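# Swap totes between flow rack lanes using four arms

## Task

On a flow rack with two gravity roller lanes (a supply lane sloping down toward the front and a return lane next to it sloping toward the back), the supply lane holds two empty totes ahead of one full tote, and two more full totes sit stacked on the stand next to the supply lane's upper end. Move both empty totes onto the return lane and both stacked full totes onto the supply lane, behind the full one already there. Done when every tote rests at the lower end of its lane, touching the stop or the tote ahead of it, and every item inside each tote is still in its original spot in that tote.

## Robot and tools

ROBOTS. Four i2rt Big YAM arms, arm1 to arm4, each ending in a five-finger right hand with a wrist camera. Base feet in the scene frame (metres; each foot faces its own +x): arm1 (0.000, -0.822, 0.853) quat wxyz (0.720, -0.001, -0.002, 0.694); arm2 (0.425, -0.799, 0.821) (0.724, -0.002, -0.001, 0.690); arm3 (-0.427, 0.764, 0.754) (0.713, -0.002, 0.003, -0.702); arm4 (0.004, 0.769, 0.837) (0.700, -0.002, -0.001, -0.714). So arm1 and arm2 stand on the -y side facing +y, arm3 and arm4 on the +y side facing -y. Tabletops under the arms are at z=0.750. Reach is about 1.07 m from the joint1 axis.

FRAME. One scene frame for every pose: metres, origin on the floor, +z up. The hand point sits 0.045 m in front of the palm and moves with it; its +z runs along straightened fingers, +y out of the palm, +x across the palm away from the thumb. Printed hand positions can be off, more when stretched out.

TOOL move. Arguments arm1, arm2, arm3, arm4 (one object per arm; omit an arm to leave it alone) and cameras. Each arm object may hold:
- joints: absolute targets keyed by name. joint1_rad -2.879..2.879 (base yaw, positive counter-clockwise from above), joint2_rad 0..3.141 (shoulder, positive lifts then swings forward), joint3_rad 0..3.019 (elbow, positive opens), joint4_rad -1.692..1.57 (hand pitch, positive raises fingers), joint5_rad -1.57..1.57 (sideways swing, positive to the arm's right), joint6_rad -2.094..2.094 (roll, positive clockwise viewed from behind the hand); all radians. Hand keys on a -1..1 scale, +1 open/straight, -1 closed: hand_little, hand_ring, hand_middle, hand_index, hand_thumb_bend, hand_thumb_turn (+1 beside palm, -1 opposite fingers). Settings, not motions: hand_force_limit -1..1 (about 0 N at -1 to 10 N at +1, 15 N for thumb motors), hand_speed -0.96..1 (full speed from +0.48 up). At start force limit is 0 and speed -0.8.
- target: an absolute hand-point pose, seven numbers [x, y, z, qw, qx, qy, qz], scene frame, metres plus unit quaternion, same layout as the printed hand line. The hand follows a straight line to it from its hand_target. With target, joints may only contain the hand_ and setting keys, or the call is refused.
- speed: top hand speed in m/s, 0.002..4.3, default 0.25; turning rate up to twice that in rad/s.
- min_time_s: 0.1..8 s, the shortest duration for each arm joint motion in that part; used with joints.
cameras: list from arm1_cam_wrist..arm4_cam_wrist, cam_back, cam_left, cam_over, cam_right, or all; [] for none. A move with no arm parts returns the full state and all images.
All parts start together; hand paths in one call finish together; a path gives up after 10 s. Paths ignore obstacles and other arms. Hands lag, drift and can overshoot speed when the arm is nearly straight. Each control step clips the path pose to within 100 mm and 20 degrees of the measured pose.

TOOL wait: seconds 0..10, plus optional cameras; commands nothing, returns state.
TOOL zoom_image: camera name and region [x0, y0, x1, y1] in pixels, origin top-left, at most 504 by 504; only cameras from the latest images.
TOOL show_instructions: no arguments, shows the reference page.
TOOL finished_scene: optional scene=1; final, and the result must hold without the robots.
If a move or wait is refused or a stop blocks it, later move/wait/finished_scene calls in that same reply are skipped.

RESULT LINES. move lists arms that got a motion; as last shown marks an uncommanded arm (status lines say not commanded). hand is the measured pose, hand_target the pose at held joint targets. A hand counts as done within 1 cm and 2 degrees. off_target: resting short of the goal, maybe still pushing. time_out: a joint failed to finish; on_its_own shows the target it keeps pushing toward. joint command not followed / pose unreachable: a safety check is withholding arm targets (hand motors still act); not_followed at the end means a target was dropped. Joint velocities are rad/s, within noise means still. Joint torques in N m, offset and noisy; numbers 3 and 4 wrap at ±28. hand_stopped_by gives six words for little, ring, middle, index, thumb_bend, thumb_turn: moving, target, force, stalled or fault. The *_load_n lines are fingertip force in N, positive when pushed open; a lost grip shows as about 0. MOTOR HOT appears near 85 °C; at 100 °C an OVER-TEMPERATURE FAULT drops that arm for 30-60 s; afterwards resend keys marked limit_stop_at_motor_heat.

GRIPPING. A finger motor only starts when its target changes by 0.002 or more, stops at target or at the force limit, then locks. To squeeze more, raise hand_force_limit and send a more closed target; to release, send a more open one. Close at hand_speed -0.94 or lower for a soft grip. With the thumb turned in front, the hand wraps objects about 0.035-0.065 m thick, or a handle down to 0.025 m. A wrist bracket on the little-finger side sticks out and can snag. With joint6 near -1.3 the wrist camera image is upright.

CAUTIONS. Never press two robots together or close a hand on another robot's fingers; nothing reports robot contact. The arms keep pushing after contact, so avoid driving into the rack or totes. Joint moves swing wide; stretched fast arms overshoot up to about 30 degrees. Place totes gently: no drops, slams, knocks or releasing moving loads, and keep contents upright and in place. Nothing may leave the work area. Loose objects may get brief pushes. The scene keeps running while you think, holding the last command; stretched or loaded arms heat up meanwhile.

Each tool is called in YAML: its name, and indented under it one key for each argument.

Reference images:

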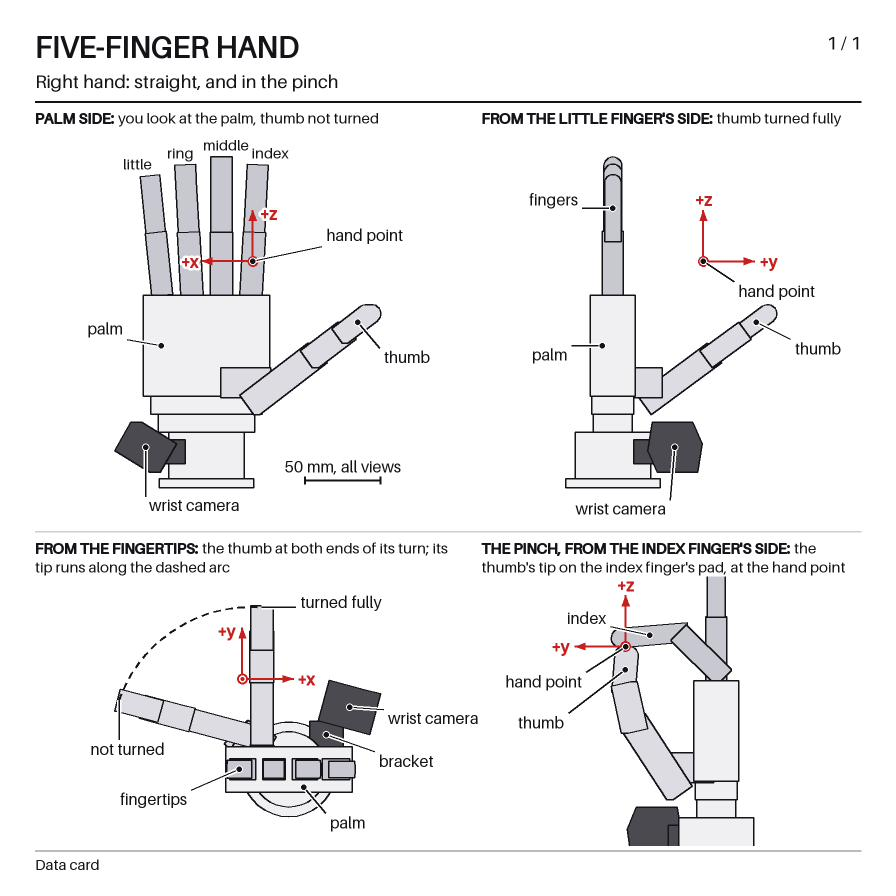

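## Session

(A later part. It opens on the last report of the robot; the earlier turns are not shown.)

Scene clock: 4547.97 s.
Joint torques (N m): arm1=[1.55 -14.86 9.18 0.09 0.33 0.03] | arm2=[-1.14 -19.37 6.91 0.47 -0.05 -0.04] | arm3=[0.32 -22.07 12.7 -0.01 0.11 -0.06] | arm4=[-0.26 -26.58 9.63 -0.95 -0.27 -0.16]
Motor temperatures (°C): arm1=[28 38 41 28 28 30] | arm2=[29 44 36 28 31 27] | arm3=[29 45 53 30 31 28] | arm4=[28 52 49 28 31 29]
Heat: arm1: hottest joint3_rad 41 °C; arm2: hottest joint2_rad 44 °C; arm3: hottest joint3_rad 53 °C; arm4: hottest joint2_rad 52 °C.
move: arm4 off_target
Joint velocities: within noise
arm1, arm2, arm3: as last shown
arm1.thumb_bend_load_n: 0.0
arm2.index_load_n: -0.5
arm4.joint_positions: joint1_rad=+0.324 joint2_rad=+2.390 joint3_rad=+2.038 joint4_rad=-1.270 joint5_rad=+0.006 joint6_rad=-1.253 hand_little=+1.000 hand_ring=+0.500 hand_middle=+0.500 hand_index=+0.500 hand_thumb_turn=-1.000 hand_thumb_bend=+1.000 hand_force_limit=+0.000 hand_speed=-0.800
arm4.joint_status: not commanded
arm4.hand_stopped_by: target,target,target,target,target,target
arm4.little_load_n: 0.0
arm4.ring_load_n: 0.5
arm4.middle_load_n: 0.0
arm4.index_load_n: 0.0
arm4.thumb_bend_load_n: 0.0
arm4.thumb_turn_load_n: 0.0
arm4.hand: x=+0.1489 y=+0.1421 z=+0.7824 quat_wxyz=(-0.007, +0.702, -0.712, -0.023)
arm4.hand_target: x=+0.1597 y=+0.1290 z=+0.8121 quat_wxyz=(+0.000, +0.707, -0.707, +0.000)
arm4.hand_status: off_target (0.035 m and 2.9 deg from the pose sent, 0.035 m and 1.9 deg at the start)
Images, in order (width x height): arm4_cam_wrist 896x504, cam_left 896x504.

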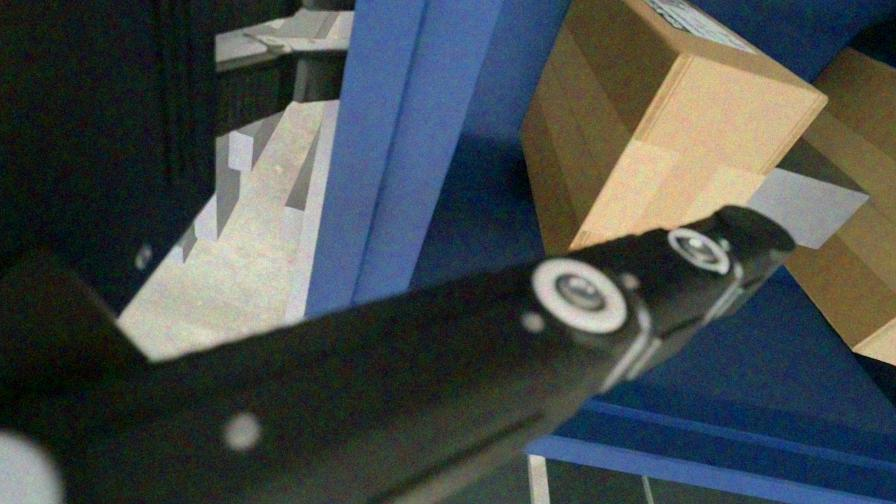

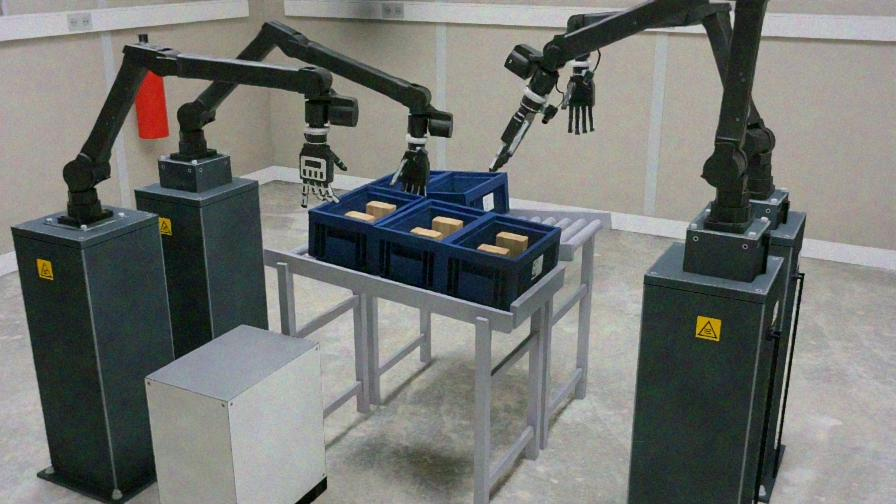

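move:
  cameras: ["cam_over", "cam_back", "cam_right"]

zoom_image:
  camera: "cam_over"
  region: [380, 180, 620, 400]

zoom_image:
  camera: "cam_back"
  region: [300, 150, 600, 350]

Scene clock: 4557.47 s.
Joint torques (N m): arm1=[1.55 -14.8 9.18 0.12 0.32 0.04] | arm2=[-1.26 -19.31 6.93 0.43 -0.06 -0.04] | arm3=[0.44 -22.83 12.52 -0.32 0.11 -0.04] | arm4=[-0.38 -26.7 9.69 -0.95 -0.27 -0.12]
Motor temperatures (°C): arm1=[28 38 41 28 28 30] | arm2=[29 44 36 28 31 27] | arm3=[29 45 53 30 31 28] | arm4=[28 54 50 28 31 29]
Heat: arm1: hottest joint3_rad 41 °C; arm2: hottest joint2_rad 44 °C; arm3: hottest joint3_rad 53 °C; arm4: hottest joint2_rad 54 °C.
Joint velocities: within noise
arm1.joint_positions: joint1_rad=+0.042 joint2_rad=+1.522 joint3_rad=+1.113 joint4_rad=-0.673 joint5_rad=-0.005 joint6_rad=-0.002 hand_little=+1.000 hand_ring=+1.000 hand_middle=+1.000 hand_index=+1.000 hand_thumb_turn=+1.000 hand_thumb_bend=+1.000 hand_force_limit=+0.000 hand_speed=-0.200
arm1.joint_status: not commanded
arm1.hand_stopped_by: target,target,target,target,target,target
arm1.little_load_n: 0.0
arm1.ring_load_n: 0.0
arm1.middle_load_n: 0.0
arm1.index_load_n: -0.5
arm1.thumb_bend_load_n: 0.0
arm1.thumb_turn_load_n: 0.0
arm1.hand: x=-0.0337 y=-0.3276 z=+0.9480 quat_wxyz=(-0.242, +0.970, +0.004, +0.000) (m; scene frame)
arm1.hand_target: x=-0.0350 y=-0.3300 z=+0.9500 quat_wxyz=(-0.241, +0.971, +0.000, +0.000) (m; scene frame)
arm1.hand_status: not commanded
arm2.joint_positions: joint1_rad=-0.337 joint2_rad=+1.985 joint3_rad=+1.900 joint4_rad=-1.497 joint5_rad=-0.003 joint6_rad=+1.186 hand_little=+1.000 hand_ring=+1.000 hand_middle=+1.000 hand_index=+1.000 hand_thumb_turn=-1.000 hand_thumb_bend=+1.000 hand_force_limit=+0.000 hand_speed=-0.500
arm2.joint_status: not commanded
arm2.hand_stopped_by: target,target,target,target,target,target
arm2.little_load_n: 0.0
arm2.ring_load_n: 0.0
arm2.middle_load_n: 0.0
arm2.index_load_n: 0.0
arm2.thumb_bend_load_n: 0.0
arm2.thumb_turn_load_n: 0.0
arm2.hand: x=+0.5940 y=-0.1990 z=+0.9702 quat_wxyz=(+0.004, +0.707, -0.707, +0.003) (m; scene frame)
arm2.hand_target: x=+0.5999 y=-0.2000 z=+0.9700 quat_wxyz=(+0.000, +0.707, -0.707, +0.000) (m; scene frame)
arm2.hand_status: not commanded
arm3.joint_positions: joint1_rad=+0.261 joint2_rad=+2.109 joint3_rad=+2.059 joint4_rad=-1.550 joint5_rad=-0.010 joint6_rad=+1.851 hand_little=+1.000 hand_ring=+0.300 hand_middle=+0.300 hand_index=+0.300 hand_thumb_turn=-1.000 hand_thumb_bend=+1.000 hand_force_limit=+0.000 hand_speed=-0.600
arm3.joint_status: not commanded
arm3.hand_stopped_by: target,target,target,target,target,target
arm3.little_load_n: 0.0
arm3.ring_load_n: 0.0
arm3.middle_load_n: 0.0
arm3.index_load_n: 0.0
arm3.thumb_bend_load_n: 0.0
arm3.thumb_turn_load_n: 0.5
arm3.hand: x=-0.1878 y=+0.1101 z=+0.8842 quat_wxyz=(+0.013, -0.708, -0.706, -0.009) (m; scene frame)
arm3.hand_target: x=-0.1901 y=+0.0987 z=+0.9000 quat_wxyz=(+0.000, -0.707, -0.707, +0.000) (m; scene frame)
arm3.hand_status: not commanded
arm4.joint_positions: joint1_rad=+0.324 joint2_rad=+2.390 joint3_rad=+2.038 joint4_rad=-1.270 joint5_rad=+0.006 joint6_rad=-1.253 hand_little=+1.000 hand_ring=+0.500 hand_middle=+0.500 hand_index=+0.500 hand_thumb_turn=-1.000 hand_thumb_bend=+1.000 hand_force_limit=+0.000 hand_speed=-0.800
arm4.joint_status: not commanded
arm4.hand_stopped_by: target,target,target,target,target,target
arm4.little_load_n: 0.0
arm4.ring_load_n: 0.5
arm4.middle_load_n: 0.0
arm4.index_load_n: 0.0
arm4.thumb_bend_load_n: 0.0
arm4.thumb_turn_load_n: 0.0
arm4.hand: x=+0.1489 y=+0.1421 z=+0.7824 quat_wxyz=(-0.007, +0.702, -0.712, -0.023) (m; scene frame)
arm4.hand_target: x=+0.1597 y=+0.1290 z=+0.8121 quat_wxyz=(+0.000, +0.707, -0.707, +0.000) (m; scene frame)
arm4.hand_status: off_target (0.035 m and 2.9 deg from the pose sent, 0.035 m and 1.9 deg at the start)
pictures: cam_back, cam_over, cam_right
Images, in order (width x height): cam_back 896x504, cam_over 896x504, cam_right 896x504.

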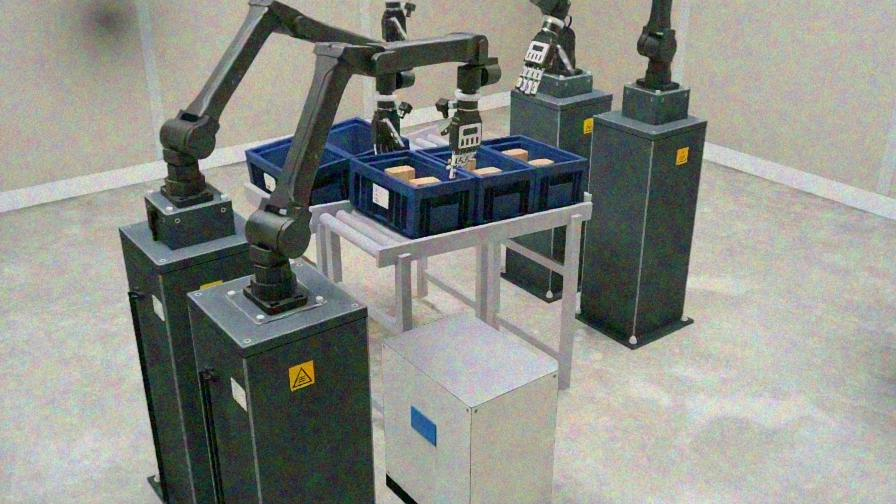

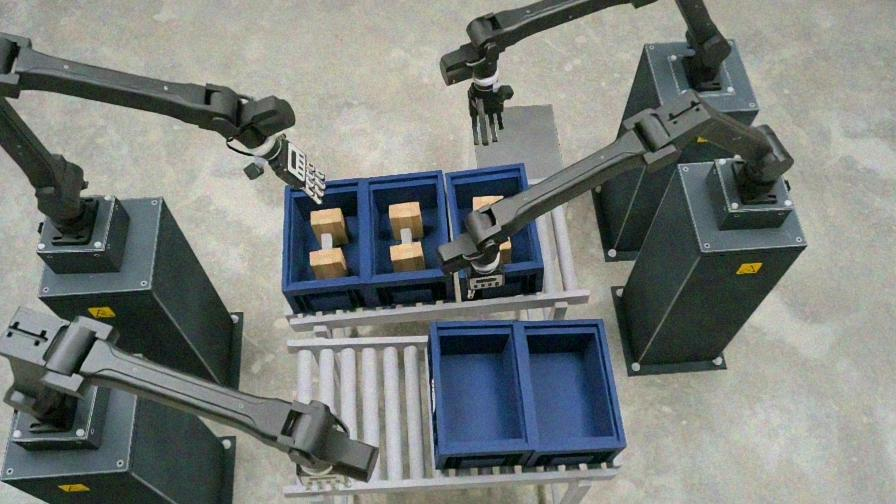

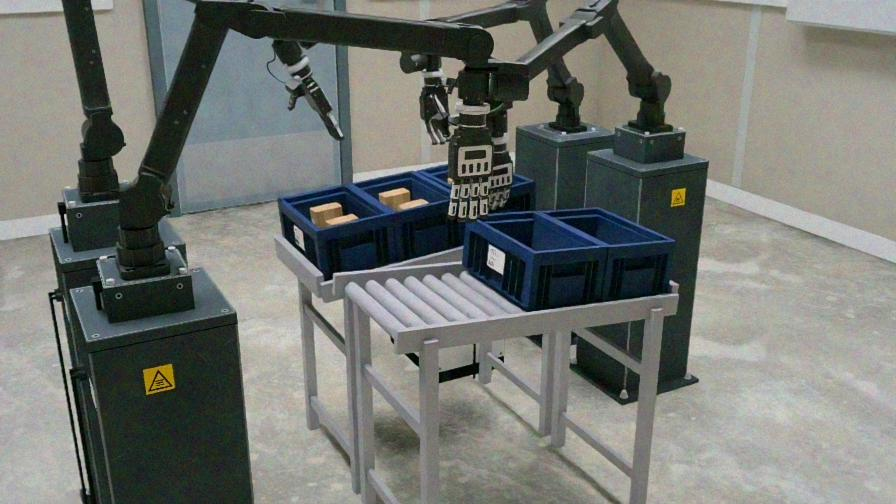

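Scaled by 2.100.

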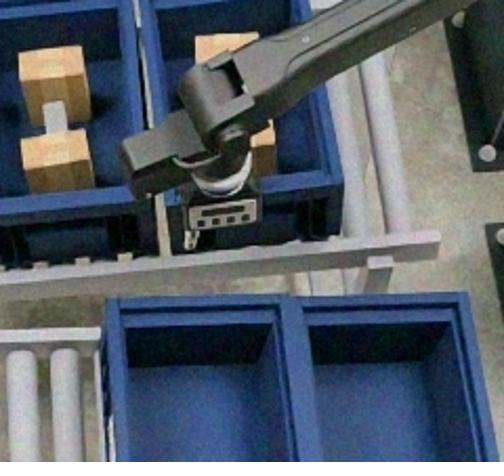

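Scaled by 1.680.

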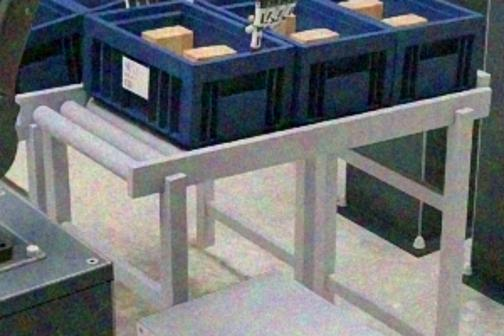

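move:
  arm4: {"target": [0.160, 0.128, 0.792, 0, 0.7071, -0.7071, 0], "speed": 0.04}
  cameras: ["arm4_cam_wrist", "cam_over", "cam_left"]

zoom_image:
  camera: "arm4_cam_wrist"
  region: [100, 0, 500, 340]

Scene clock: 4582.73 s.
Joint torques (N m): arm1=[1.61 -14.86 9.18 0.13 0.33 0.04] | arm2=[-1.03 -19.43 6.9 0.44 -0.06 -0.05] | arm3=[-0.5 -23 12.55 -0.18 0.09 -0.05] | arm4=[-0.21 -25.23 8.69 0.34 -0.28 -0.1]
Motor temperatures (°C): arm1=[28 38 41 28 28 30] | arm2=[29 44 36 28 31 27] | arm3=[29 45 54 30 31 28] | arm4=[28 58 50 28 31 29]
Heat: arm1: hottest joint3_rad 41 °C; arm2: hottest joint2_rad 44 °C; arm3: hottest joint3_rad 54 °C; arm4: hottest joint2_rad 58 °C.
move: arm4 off_target
Joint velocities: within noise
arm1, arm2, arm3: as last shown
arm1.index_load_n: 0.0
arm3.thumb_turn_load_n: 0.0
arm4.joint_positions: joint1_rad=+0.324 joint2_rad=+2.390 joint3_rad=+2.038 joint4_rad=-1.263 joint5_rad=+0.006 joint6_rad=-1.253 hand_little=+1.000 hand_ring=+0.500 hand_middle=+0.500 hand_index=+0.500 hand_thumb_turn=-1.000 hand_thumb_bend=+1.000 hand_force_limit=+0.000 hand_speed=-0.800
arm4.joint_status: not commanded
arm4.hand_stopped_by: target,target,target,target,target,target
arm4.little_load_n: 0.0
arm4.ring_load_n: 0.0
arm4.middle_load_n: 0.0
arm4.index_load_n: 0.0
arm4.thumb_bend_load_n: 0.0
arm4.thumb_turn_load_n: 0.0
arm4.hand: x=+0.1495 y=+0.1402 z=+0.7820 quat_wxyz=(-0.005, +0.702, -0.712, -0.020)
arm4.hand_target: x=+0.1600 y=+0.1284 z=+0.7924 quat_wxyz=(+0.000, +0.707, -0.707, +0.000)
arm4.hand_status: off_target (0.019 m and 2.5 deg from the pose sent, 0.020 m and 2.9 deg at the start)
pictures: arm4_cam_wrist, cam_left, cam_over
Images, in order (width x height): arm4_cam_wrist 896x504, cam_left 896x504, cam_over 896x504.

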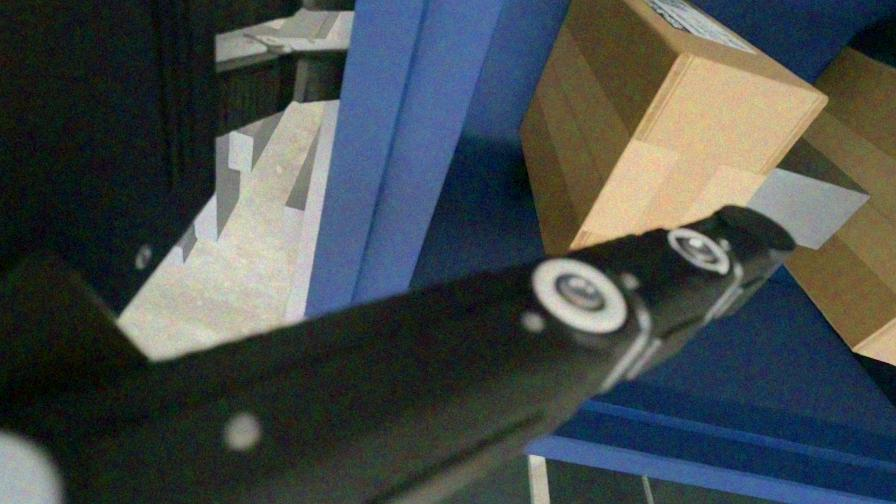

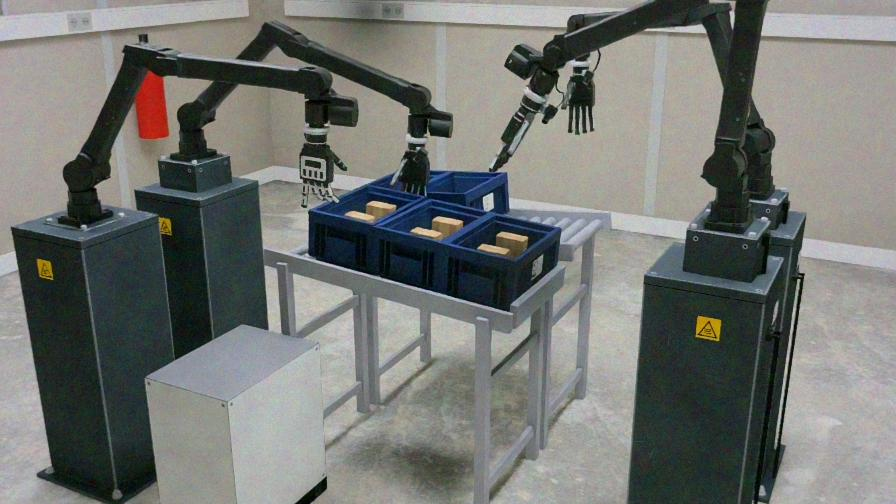

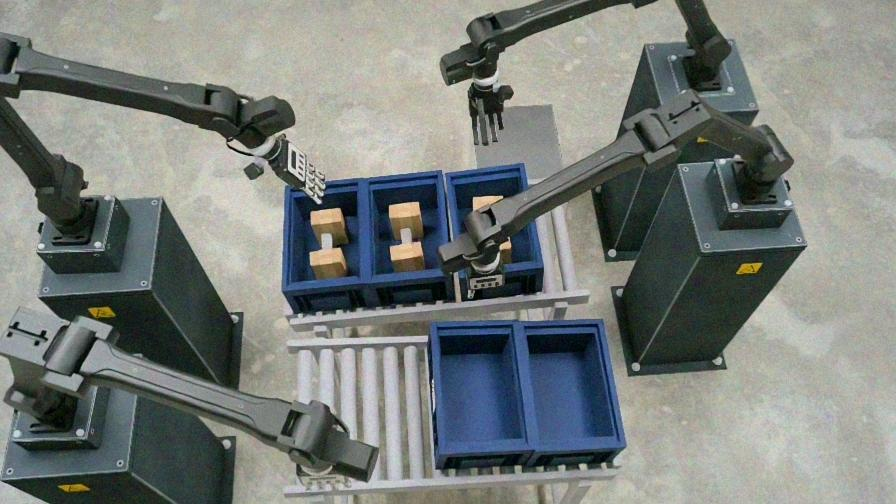

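Scaled by 1.260.

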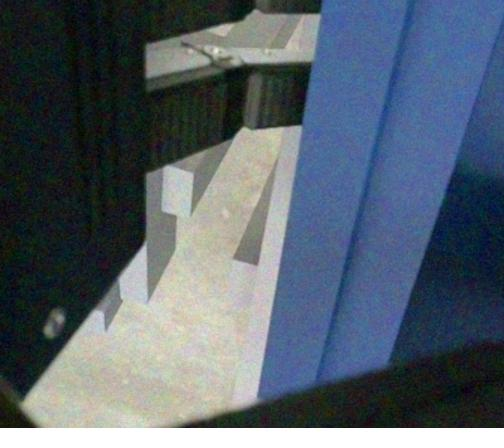

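move:
  arm4: {"target": [0.154, 0.128, 0.778, -0.0616, 0.7044, -0.7044, 0.0616], "speed": 0.05, "joints": {"hand_little": 0.6}}
  cameras: ["arm4_cam_wrist", "cam_over"]

zoom_image:
  camera: "cam_over"
  region: [380, 180, 620, 340]

Scene clock: 4633.20 s.
Joint torques (N m): arm1=[1.55 -14.8 9.16 0.12 0.32 0.04] | arm2=[-1.14 -19.37 6.97 0.43 -0.06 -0.05] | arm3=[-0.38 -22.65 12.9 0.14 0.1 -0.06] | arm4=[-1.73 -24.53 5.96 0.53 -0.13 -0.17]
Motor temperatures (°C): arm1=[28 38 41 28 28 30] | arm2=[29 44 36 28 31 27] | arm3=[29 45 55 30 31 28] | arm4=[28 58 50 28 30 29]
Heat: arm1: hottest joint3_rad 41 °C; arm2: hottest joint2_rad 44 °C; arm3: hottest joint3_rad 55 °C; arm4: hottest joint2_rad 58 °C.
move: arm4 done
Joint velocities: within noise
arm1, arm2, arm3: as last shown
arm1.ring_load_n: -0.5
arm4.joint_positions: joint1_rad=+0.286 joint2_rad=+2.354 joint3_rad=+1.995 joint4_rad=-1.171 joint5_rad=-0.169 joint6_rad=-1.303 hand_little=+0.600 hand_ring=+0.500 hand_middle=+0.500 hand_index=+0.500 hand_thumb_turn=-1.000 hand_thumb_bend=+1.000 hand_force_limit=+0.000 hand_speed=-0.800
arm4.joint_status: all done
arm4.hand_stopped_by: target,target,target,target,target,target
arm4.little_load_n: 0.0
arm4.ring_load_n: 0.0
arm4.middle_load_n: 0.0
arm4.index_load_n: 0.0
arm4.thumb_bend_load_n: 0.0
arm4.thumb_turn_load_n: 0.0
arm4.hand: x=+0.1611 y=+0.1274 z=+0.7813 quat_wxyz=(-0.061, +0.705, -0.704, +0.061)
arm4.hand_target: x=+0.1539 y=+0.1280 z=+0.7781 quat_wxyz=(-0.062, +0.704, -0.704, +0.062)
arm4.hand_status: done (0.008 m and 0.2 deg from the pose sent, 0.014 m and 11.4 deg at the start)
Images, in order (width x height): arm4_cam_wrist 896x504, cam_over 896x504.

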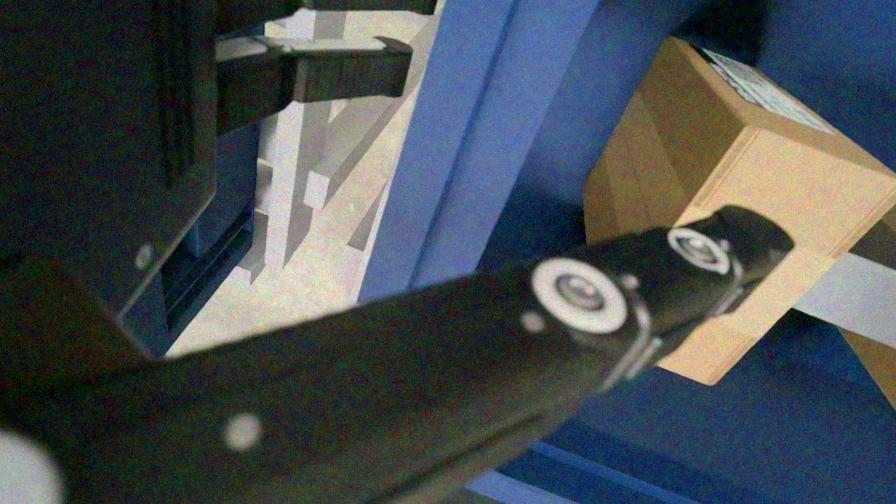

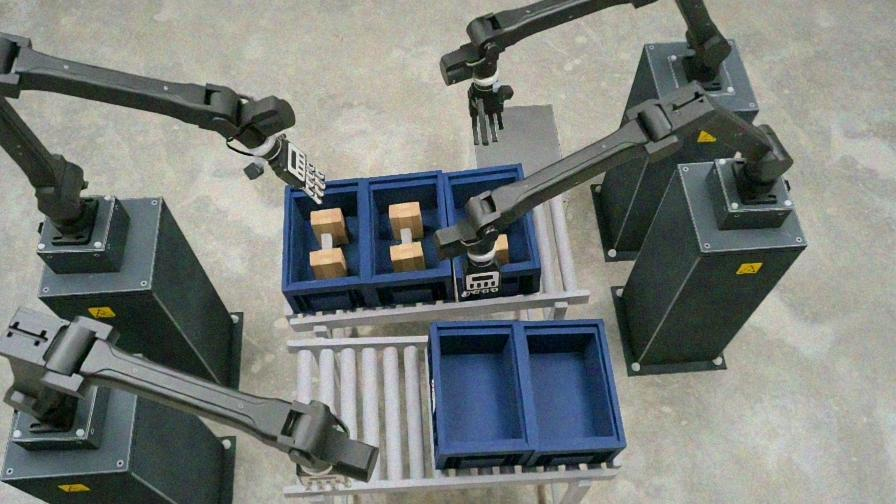

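Scaled by 2.100.

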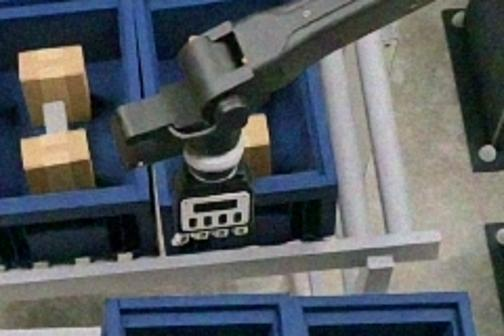

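move:
  arm4: {"target": [0.162, 0.128, 0.835, -0.0616, 0.7044, -0.7044, 0.0616], "speed": 0.06}
  cameras: ["arm4_cam_wrist", "cam_left", "cam_over"]

Scene clock: 4639.53 s.
Joint torques (N m): arm1=[1.49 -14.8 9.18 0.12 0.32 0.04] | arm2=[-1.2 -19.31 6.91 0.43 -0.05 -0.05] | arm3=[-0.5 -22.71 12.71 0.08 0.13 -0.06] | arm4=[-0.67 -24.23 10.04 -0.35 -0.14 -0.03]
Motor temperatures (°C): arm1=[28 38 41 28 28 30] | arm2=[29 44 36 28 31 27] | arm3=[29 45 55 30 31 28] | arm4=[28 59 49 28 30 29]
Heat: arm1: hottest joint3_rad 41 °C; arm2: hottest joint2_rad 44 °C; arm3: hottest joint3_rad 55 °C; arm4: hottest joint2_rad 59 °C.
move: arm4 off_target
Joint velocities: within noise
arm1, arm2, arm3: as last shown
arm1.little_load_n: -0.5
arm1.ring_load_n: 0.0
arm4.joint_positions: joint1_rad=+0.286 joint2_rad=+2.299 joint3_rad=+1.995 joint4_rad=-1.259 joint5_rad=-0.169 joint6_rad=-1.303 hand_little=+0.600 hand_ring=+0.500 hand_middle=+0.500 hand_index=+0.500 hand_thumb_turn=-1.000 hand_thumb_bend=+1.000 hand_force_limit=+0.000 hand_speed=-0.800
arm4.joint_status: not commanded
arm4.hand_stopped_by: target,target,target,target,target,target
arm4.little_load_n: 0.0
arm4.ring_load_n: 0.0
arm4.middle_load_n: 0.0
arm4.index_load_n: 0.0
arm4.thumb_bend_load_n: 0.0
arm4.thumb_turn_load_n: 0.0
arm4.hand: x=+0.1573 y=+0.1418 z=+0.8196 quat_wxyz=(-0.069, +0.704, -0.705, +0.046)
arm4.hand_target: x=+0.1617 y=+0.1286 z=+0.8352 quat_wxyz=(-0.061, +0.704, -0.704, +0.062)
arm4.hand_status: off_target (0.021 m and 1.9 deg from the pose sent, 0.054 m and 0.2 deg at the start)
Images, in order (width x height): arm4_cam_wrist 896x504, cam_left 896x504, cam_over 896x504.

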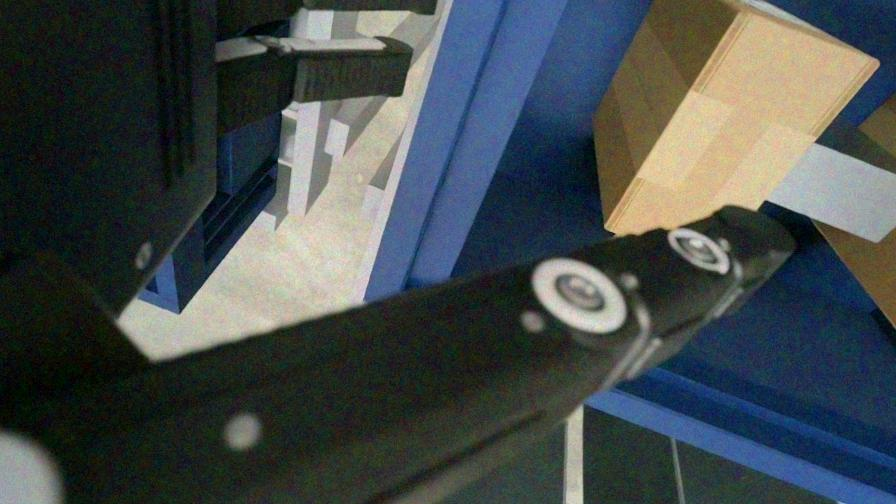

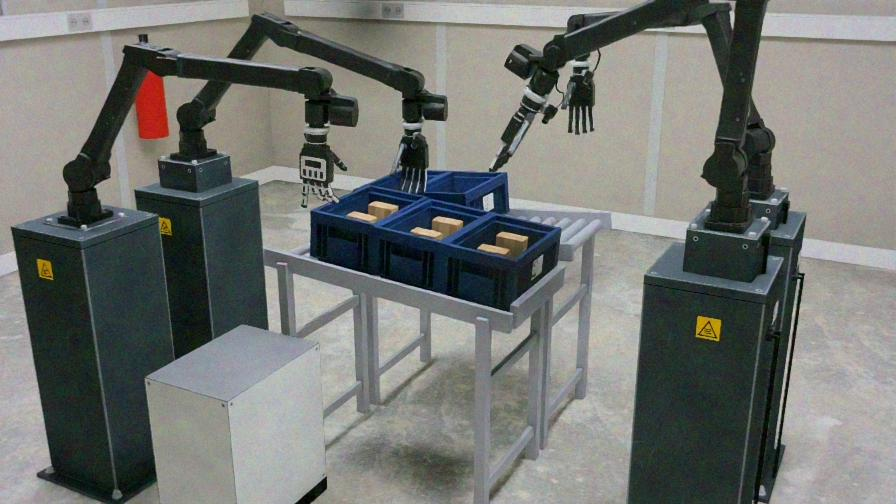

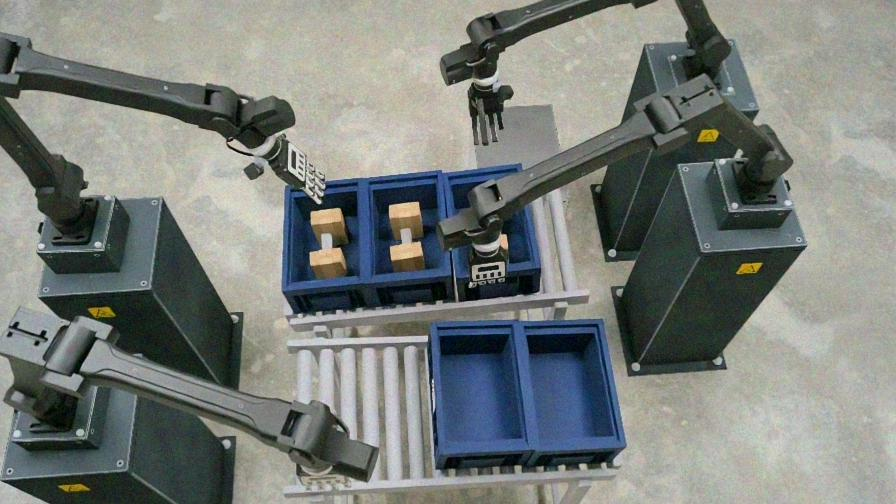

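Free. Raise clear.

move:
  arm4: {"target": [0.18, 0.128, 0.95, -0.0616, 0.7044, -0.7044, 0.0616], "speed": 0.12}
  cameras: ["cam_back", "cam_left", "cam_over"]

zoom_image:
  camera: "cam_over"
  region: [270, 140, 640, 500]

zoom_image:
  camera: "cam_left"
  region: [300, 150, 620, 340]

zoom_image:
  camera: "cam_back"
  region: [230, 100, 600, 270]

Scene clock: 4648.47 s.
Joint torques (N m): arm1=[1.49 -14.74 9.2 0.12 0.32 0.04] | arm2=[-1.08 -19.43 6.94 0.4 -0.07 -0.05] | arm3=[-0.09 -23.3 12.7 0.1 0.16 -0.07] | arm4=[0.15 -22.83 10.71 -0.46 -0.09 0.03]
Motor temperatures (°C): arm1=[28 38 41 28 28 30] | arm2=[29 44 36 28 31 27] | arm3=[29 45 55 30 31 28] | arm4=[28 58 51 28 30 29]
Heat: arm1: hottest joint3_rad 41 °C; arm2: hottest joint2_rad 44 °C; arm3: hottest joint3_rad 55 °C; arm4: hottest joint2_rad 58 °C.
move: arm4 off_target
Joint velocities: within noise
arm1, arm2, arm3: as last shown
arm1.little_load_n: 0.0
arm3.ring_load_n: 0.5
arm4.joint_positions: joint1_rad=+0.300 joint2_rad=+2.253 joint3_rad=+2.243 joint4_rad=-1.534 joint5_rad=-0.169 joint6_rad=-1.284 hand_little=+0.600 hand_ring=+0.500 hand_middle=+0.500 hand_index=+0.500 hand_thumb_turn=-1.000 hand_thumb_bend=+1.000 hand_force_limit=+0.000 hand_speed=-0.800
arm4.joint_status: not commanded
arm4.hand_stopped_by: target,target,target,target,target,target
arm4.little_load_n: 0.0
arm4.ring_load_n: 0.0
arm4.middle_load_n: 0.0
arm4.index_load_n: 0.0
arm4.thumb_bend_load_n: 0.0
arm4.thumb_turn_load_n: 0.0
arm4.hand: x=+0.1701 y=+0.1348 z=+0.9428 quat_wxyz=(-0.065, +0.703, -0.706, +0.053)
arm4.hand_target: x=+0.1799 y=+0.1285 z=+0.9500 quat_wxyz=(-0.061, +0.705, -0.704, +0.062)
arm4.hand_status: off_target (0.014 m and 1.1 deg from the pose sent, 0.133 m and 1.9 deg at the start)
Images, in order (width x height): cam_back 896x504, cam_left 896x504, cam_over 896x504.

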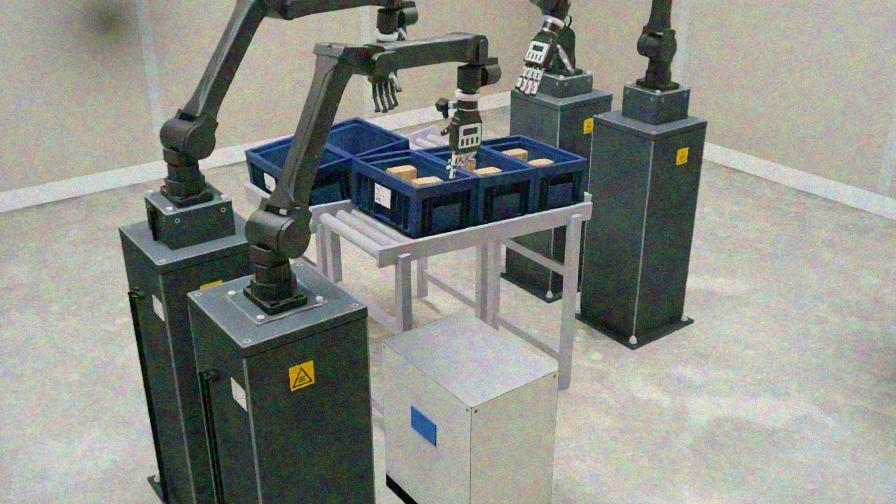

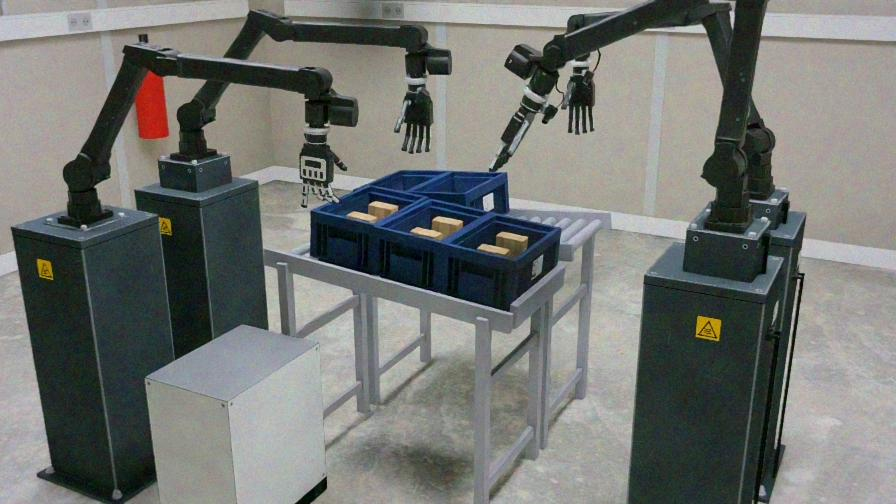

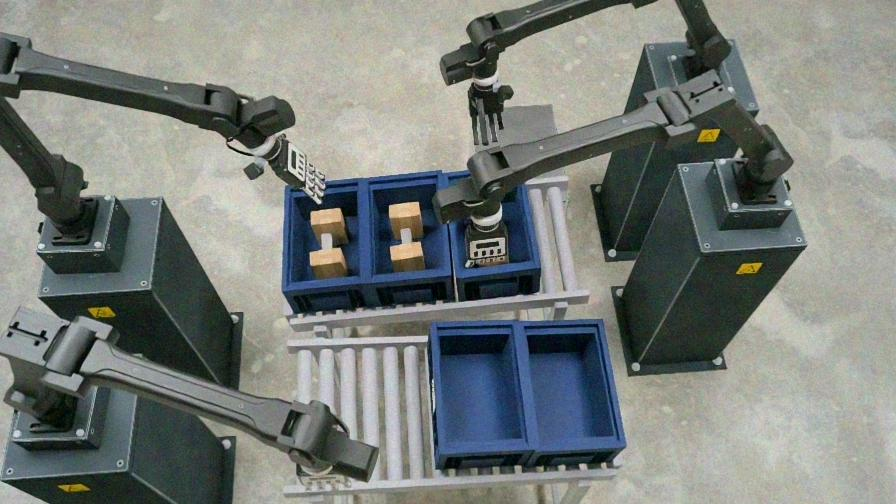

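Scaled by 1.362.

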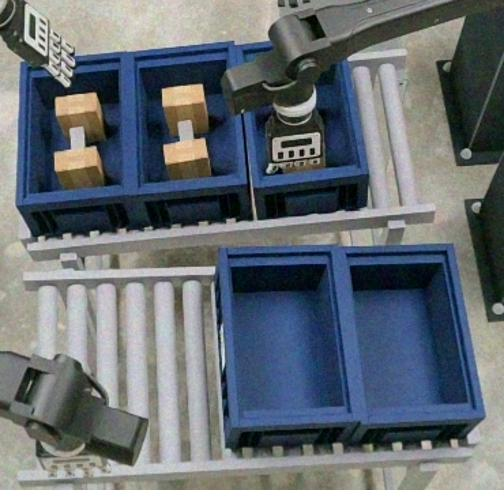

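Scaled by 1.575.

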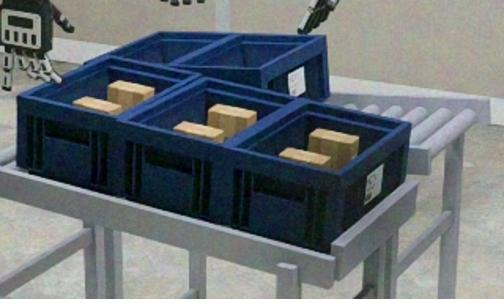

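Scaled by 1.362.

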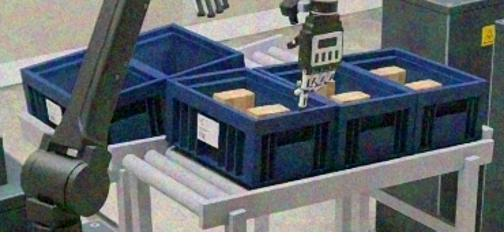

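move:
  arm4: {"target": [0.33, 0.20, 0.98, -0.0616, 0.7044, -0.7044, 0.0616], "speed": 0.2}
  arm3: {"target": [-0.30, 0.20, 0.95, 0, -0.7071, -0.7071, 0], "speed": 0.2}
  cameras: ["cam_back", "cam_left", "cam_over"]

zoom_image:
  camera: "cam_over"
  region: [400, 150, 580, 320]

zoom_image:
  camera: "cam_over"
  region: [420, 250, 500, 320]

zoom_image:
  camera: "cam_left"
  region: [340, 170, 440, 280]

Scene clock: 4658.67 s.
Joint torques (N m): arm1=[1.44 -14.74 9.18 0.13 0.32 0.03] | arm2=[-1.26 -19.14 6.93 0.46 -0.04 -0.05] | arm3=[-0.21 -17.73 7.68 0.62 0.07 -0.08] | arm4=[-1.08 -22.59 10.76 -0.28 0.04 0.02]
Motor temperatures (°C): arm1=[28 38 41 28 28 30] | arm2=[29 44 36 28 31 27] | arm3=[29 45 55 30 31 28] | arm4=[28 56 50 28 30 29]
Heat: arm1: hottest joint3_rad 41 °C; arm2: hottest joint2_rad 44 °C; arm3: hottest joint3_rad 55 °C; arm4: hottest joint2_rad 56 °C.
move: arm3 done; arm4 off_target
Joint velocities: within noise
arm1, arm2: as last shown
arm1.index_load_n: -0.5
arm2.little_load_n: 0.5
arm2.thumb_bend_load_n: -0.5
arm3.joint_positions: joint1_rad=+0.105 joint2_rad=+1.747 joint3_rad=+1.700 joint4_rad=-1.512 joint5_rad=-0.009 joint6_rad=+1.702 hand_little=+1.000 hand_ring=+0.300 hand_middle=+0.300 hand_index=+0.300 hand_thumb_turn=-1.000 hand_thumb_bend=+1.000 hand_force_limit=+0.000 hand_speed=-0.600
arm3.joint_status: not commanded
arm3.hand_stopped_by: target,target,target,target,target,target
arm3.little_load_n: 0.0
arm3.ring_load_n: 0.0
arm3.middle_load_n: 0.0
arm3.index_load_n: 0.0
arm3.thumb_bend_load_n: 0.0
arm3.thumb_turn_load_n: 0.0
arm3.hand: x=-0.2997 y=+0.1969 z=+0.9588 quat_wxyz=(-0.004, -0.711, -0.703, +0.003)
arm3.hand_target: x=-0.3000 y=+0.2001 z=+0.9501 quat_wxyz=(+0.000, -0.707, -0.707, +0.000)
arm3.hand_status: done (0.009 m and 0.9 deg from the pose sent, 0.158 m and 1.8 deg at the start)
arm4.joint_positions: joint1_rad=+0.552 joint2_rad=+2.219 joint3_rad=+2.263 joint4_rad=-1.550 joint5_rad=-0.157 joint6_rad=-1.044 hand_little=+0.600 hand_ring=+0.500 hand_middle=+0.500 hand_index=+0.500 hand_thumb_turn=-1.000 hand_thumb_bend=+1.000 hand_force_limit=+0.000 hand_speed=-0.800
arm4.joint_status: not commanded
arm4.hand_stopped_by: target,target,target,target,target,target
arm4.little_load_n: 0.0
arm4.ring_load_n: 0.0
arm4.middle_load_n: 0.5
arm4.index_load_n: 0.0
arm4.thumb_bend_load_n: 0.0
arm4.thumb_turn_load_n: 0.0
arm4.hand: x=+0.3269 y=+0.2088 z=+0.9733 quat_wxyz=(-0.065, +0.708, -0.701, +0.053)
arm4.hand_target: x=+0.3297 y=+0.2004 z=+0.9800 quat_wxyz=(-0.061, +0.704, -0.704, +0.062)
arm4.hand_status: off_target (0.011 m and 1.2 deg from the pose sent, 0.177 m and 1.1 deg at the start)
Images, in order (width x height): cam_back 896x504, cam_left 896x504, cam_over 896x504.

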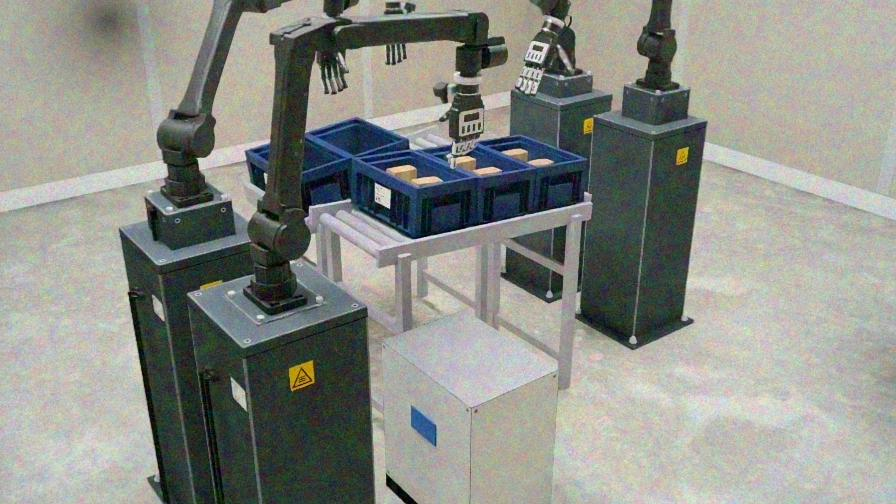

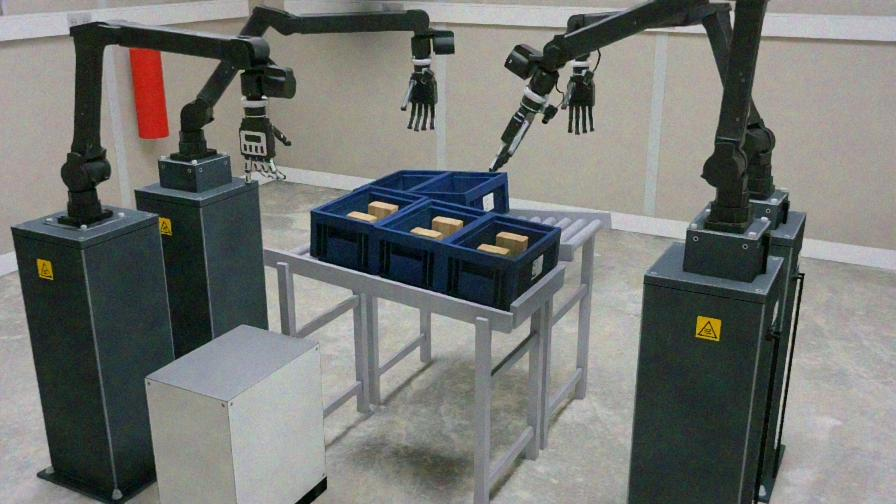

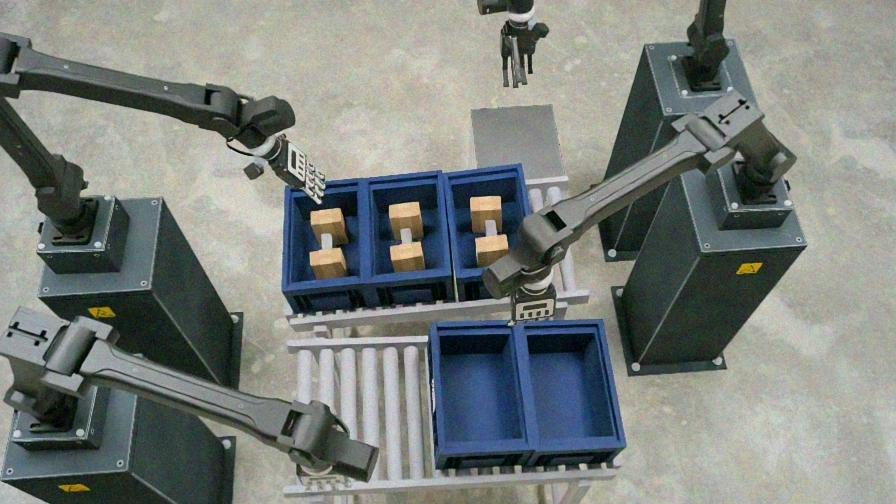

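Scaled by 2.800.

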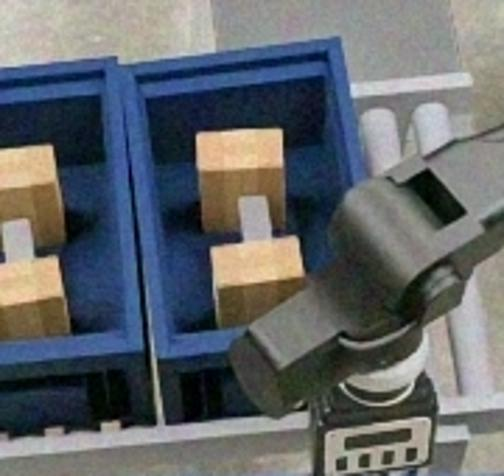

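Scaled by 6.300.

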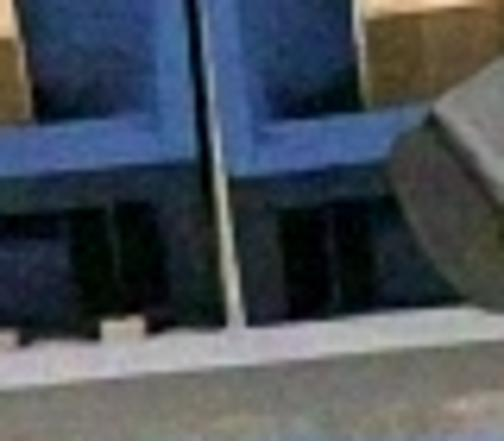

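Scaled by 4.582.

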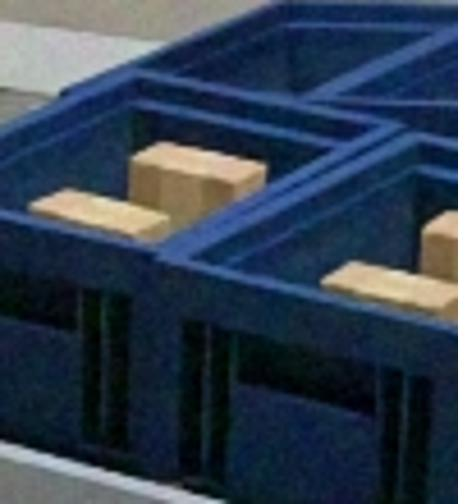

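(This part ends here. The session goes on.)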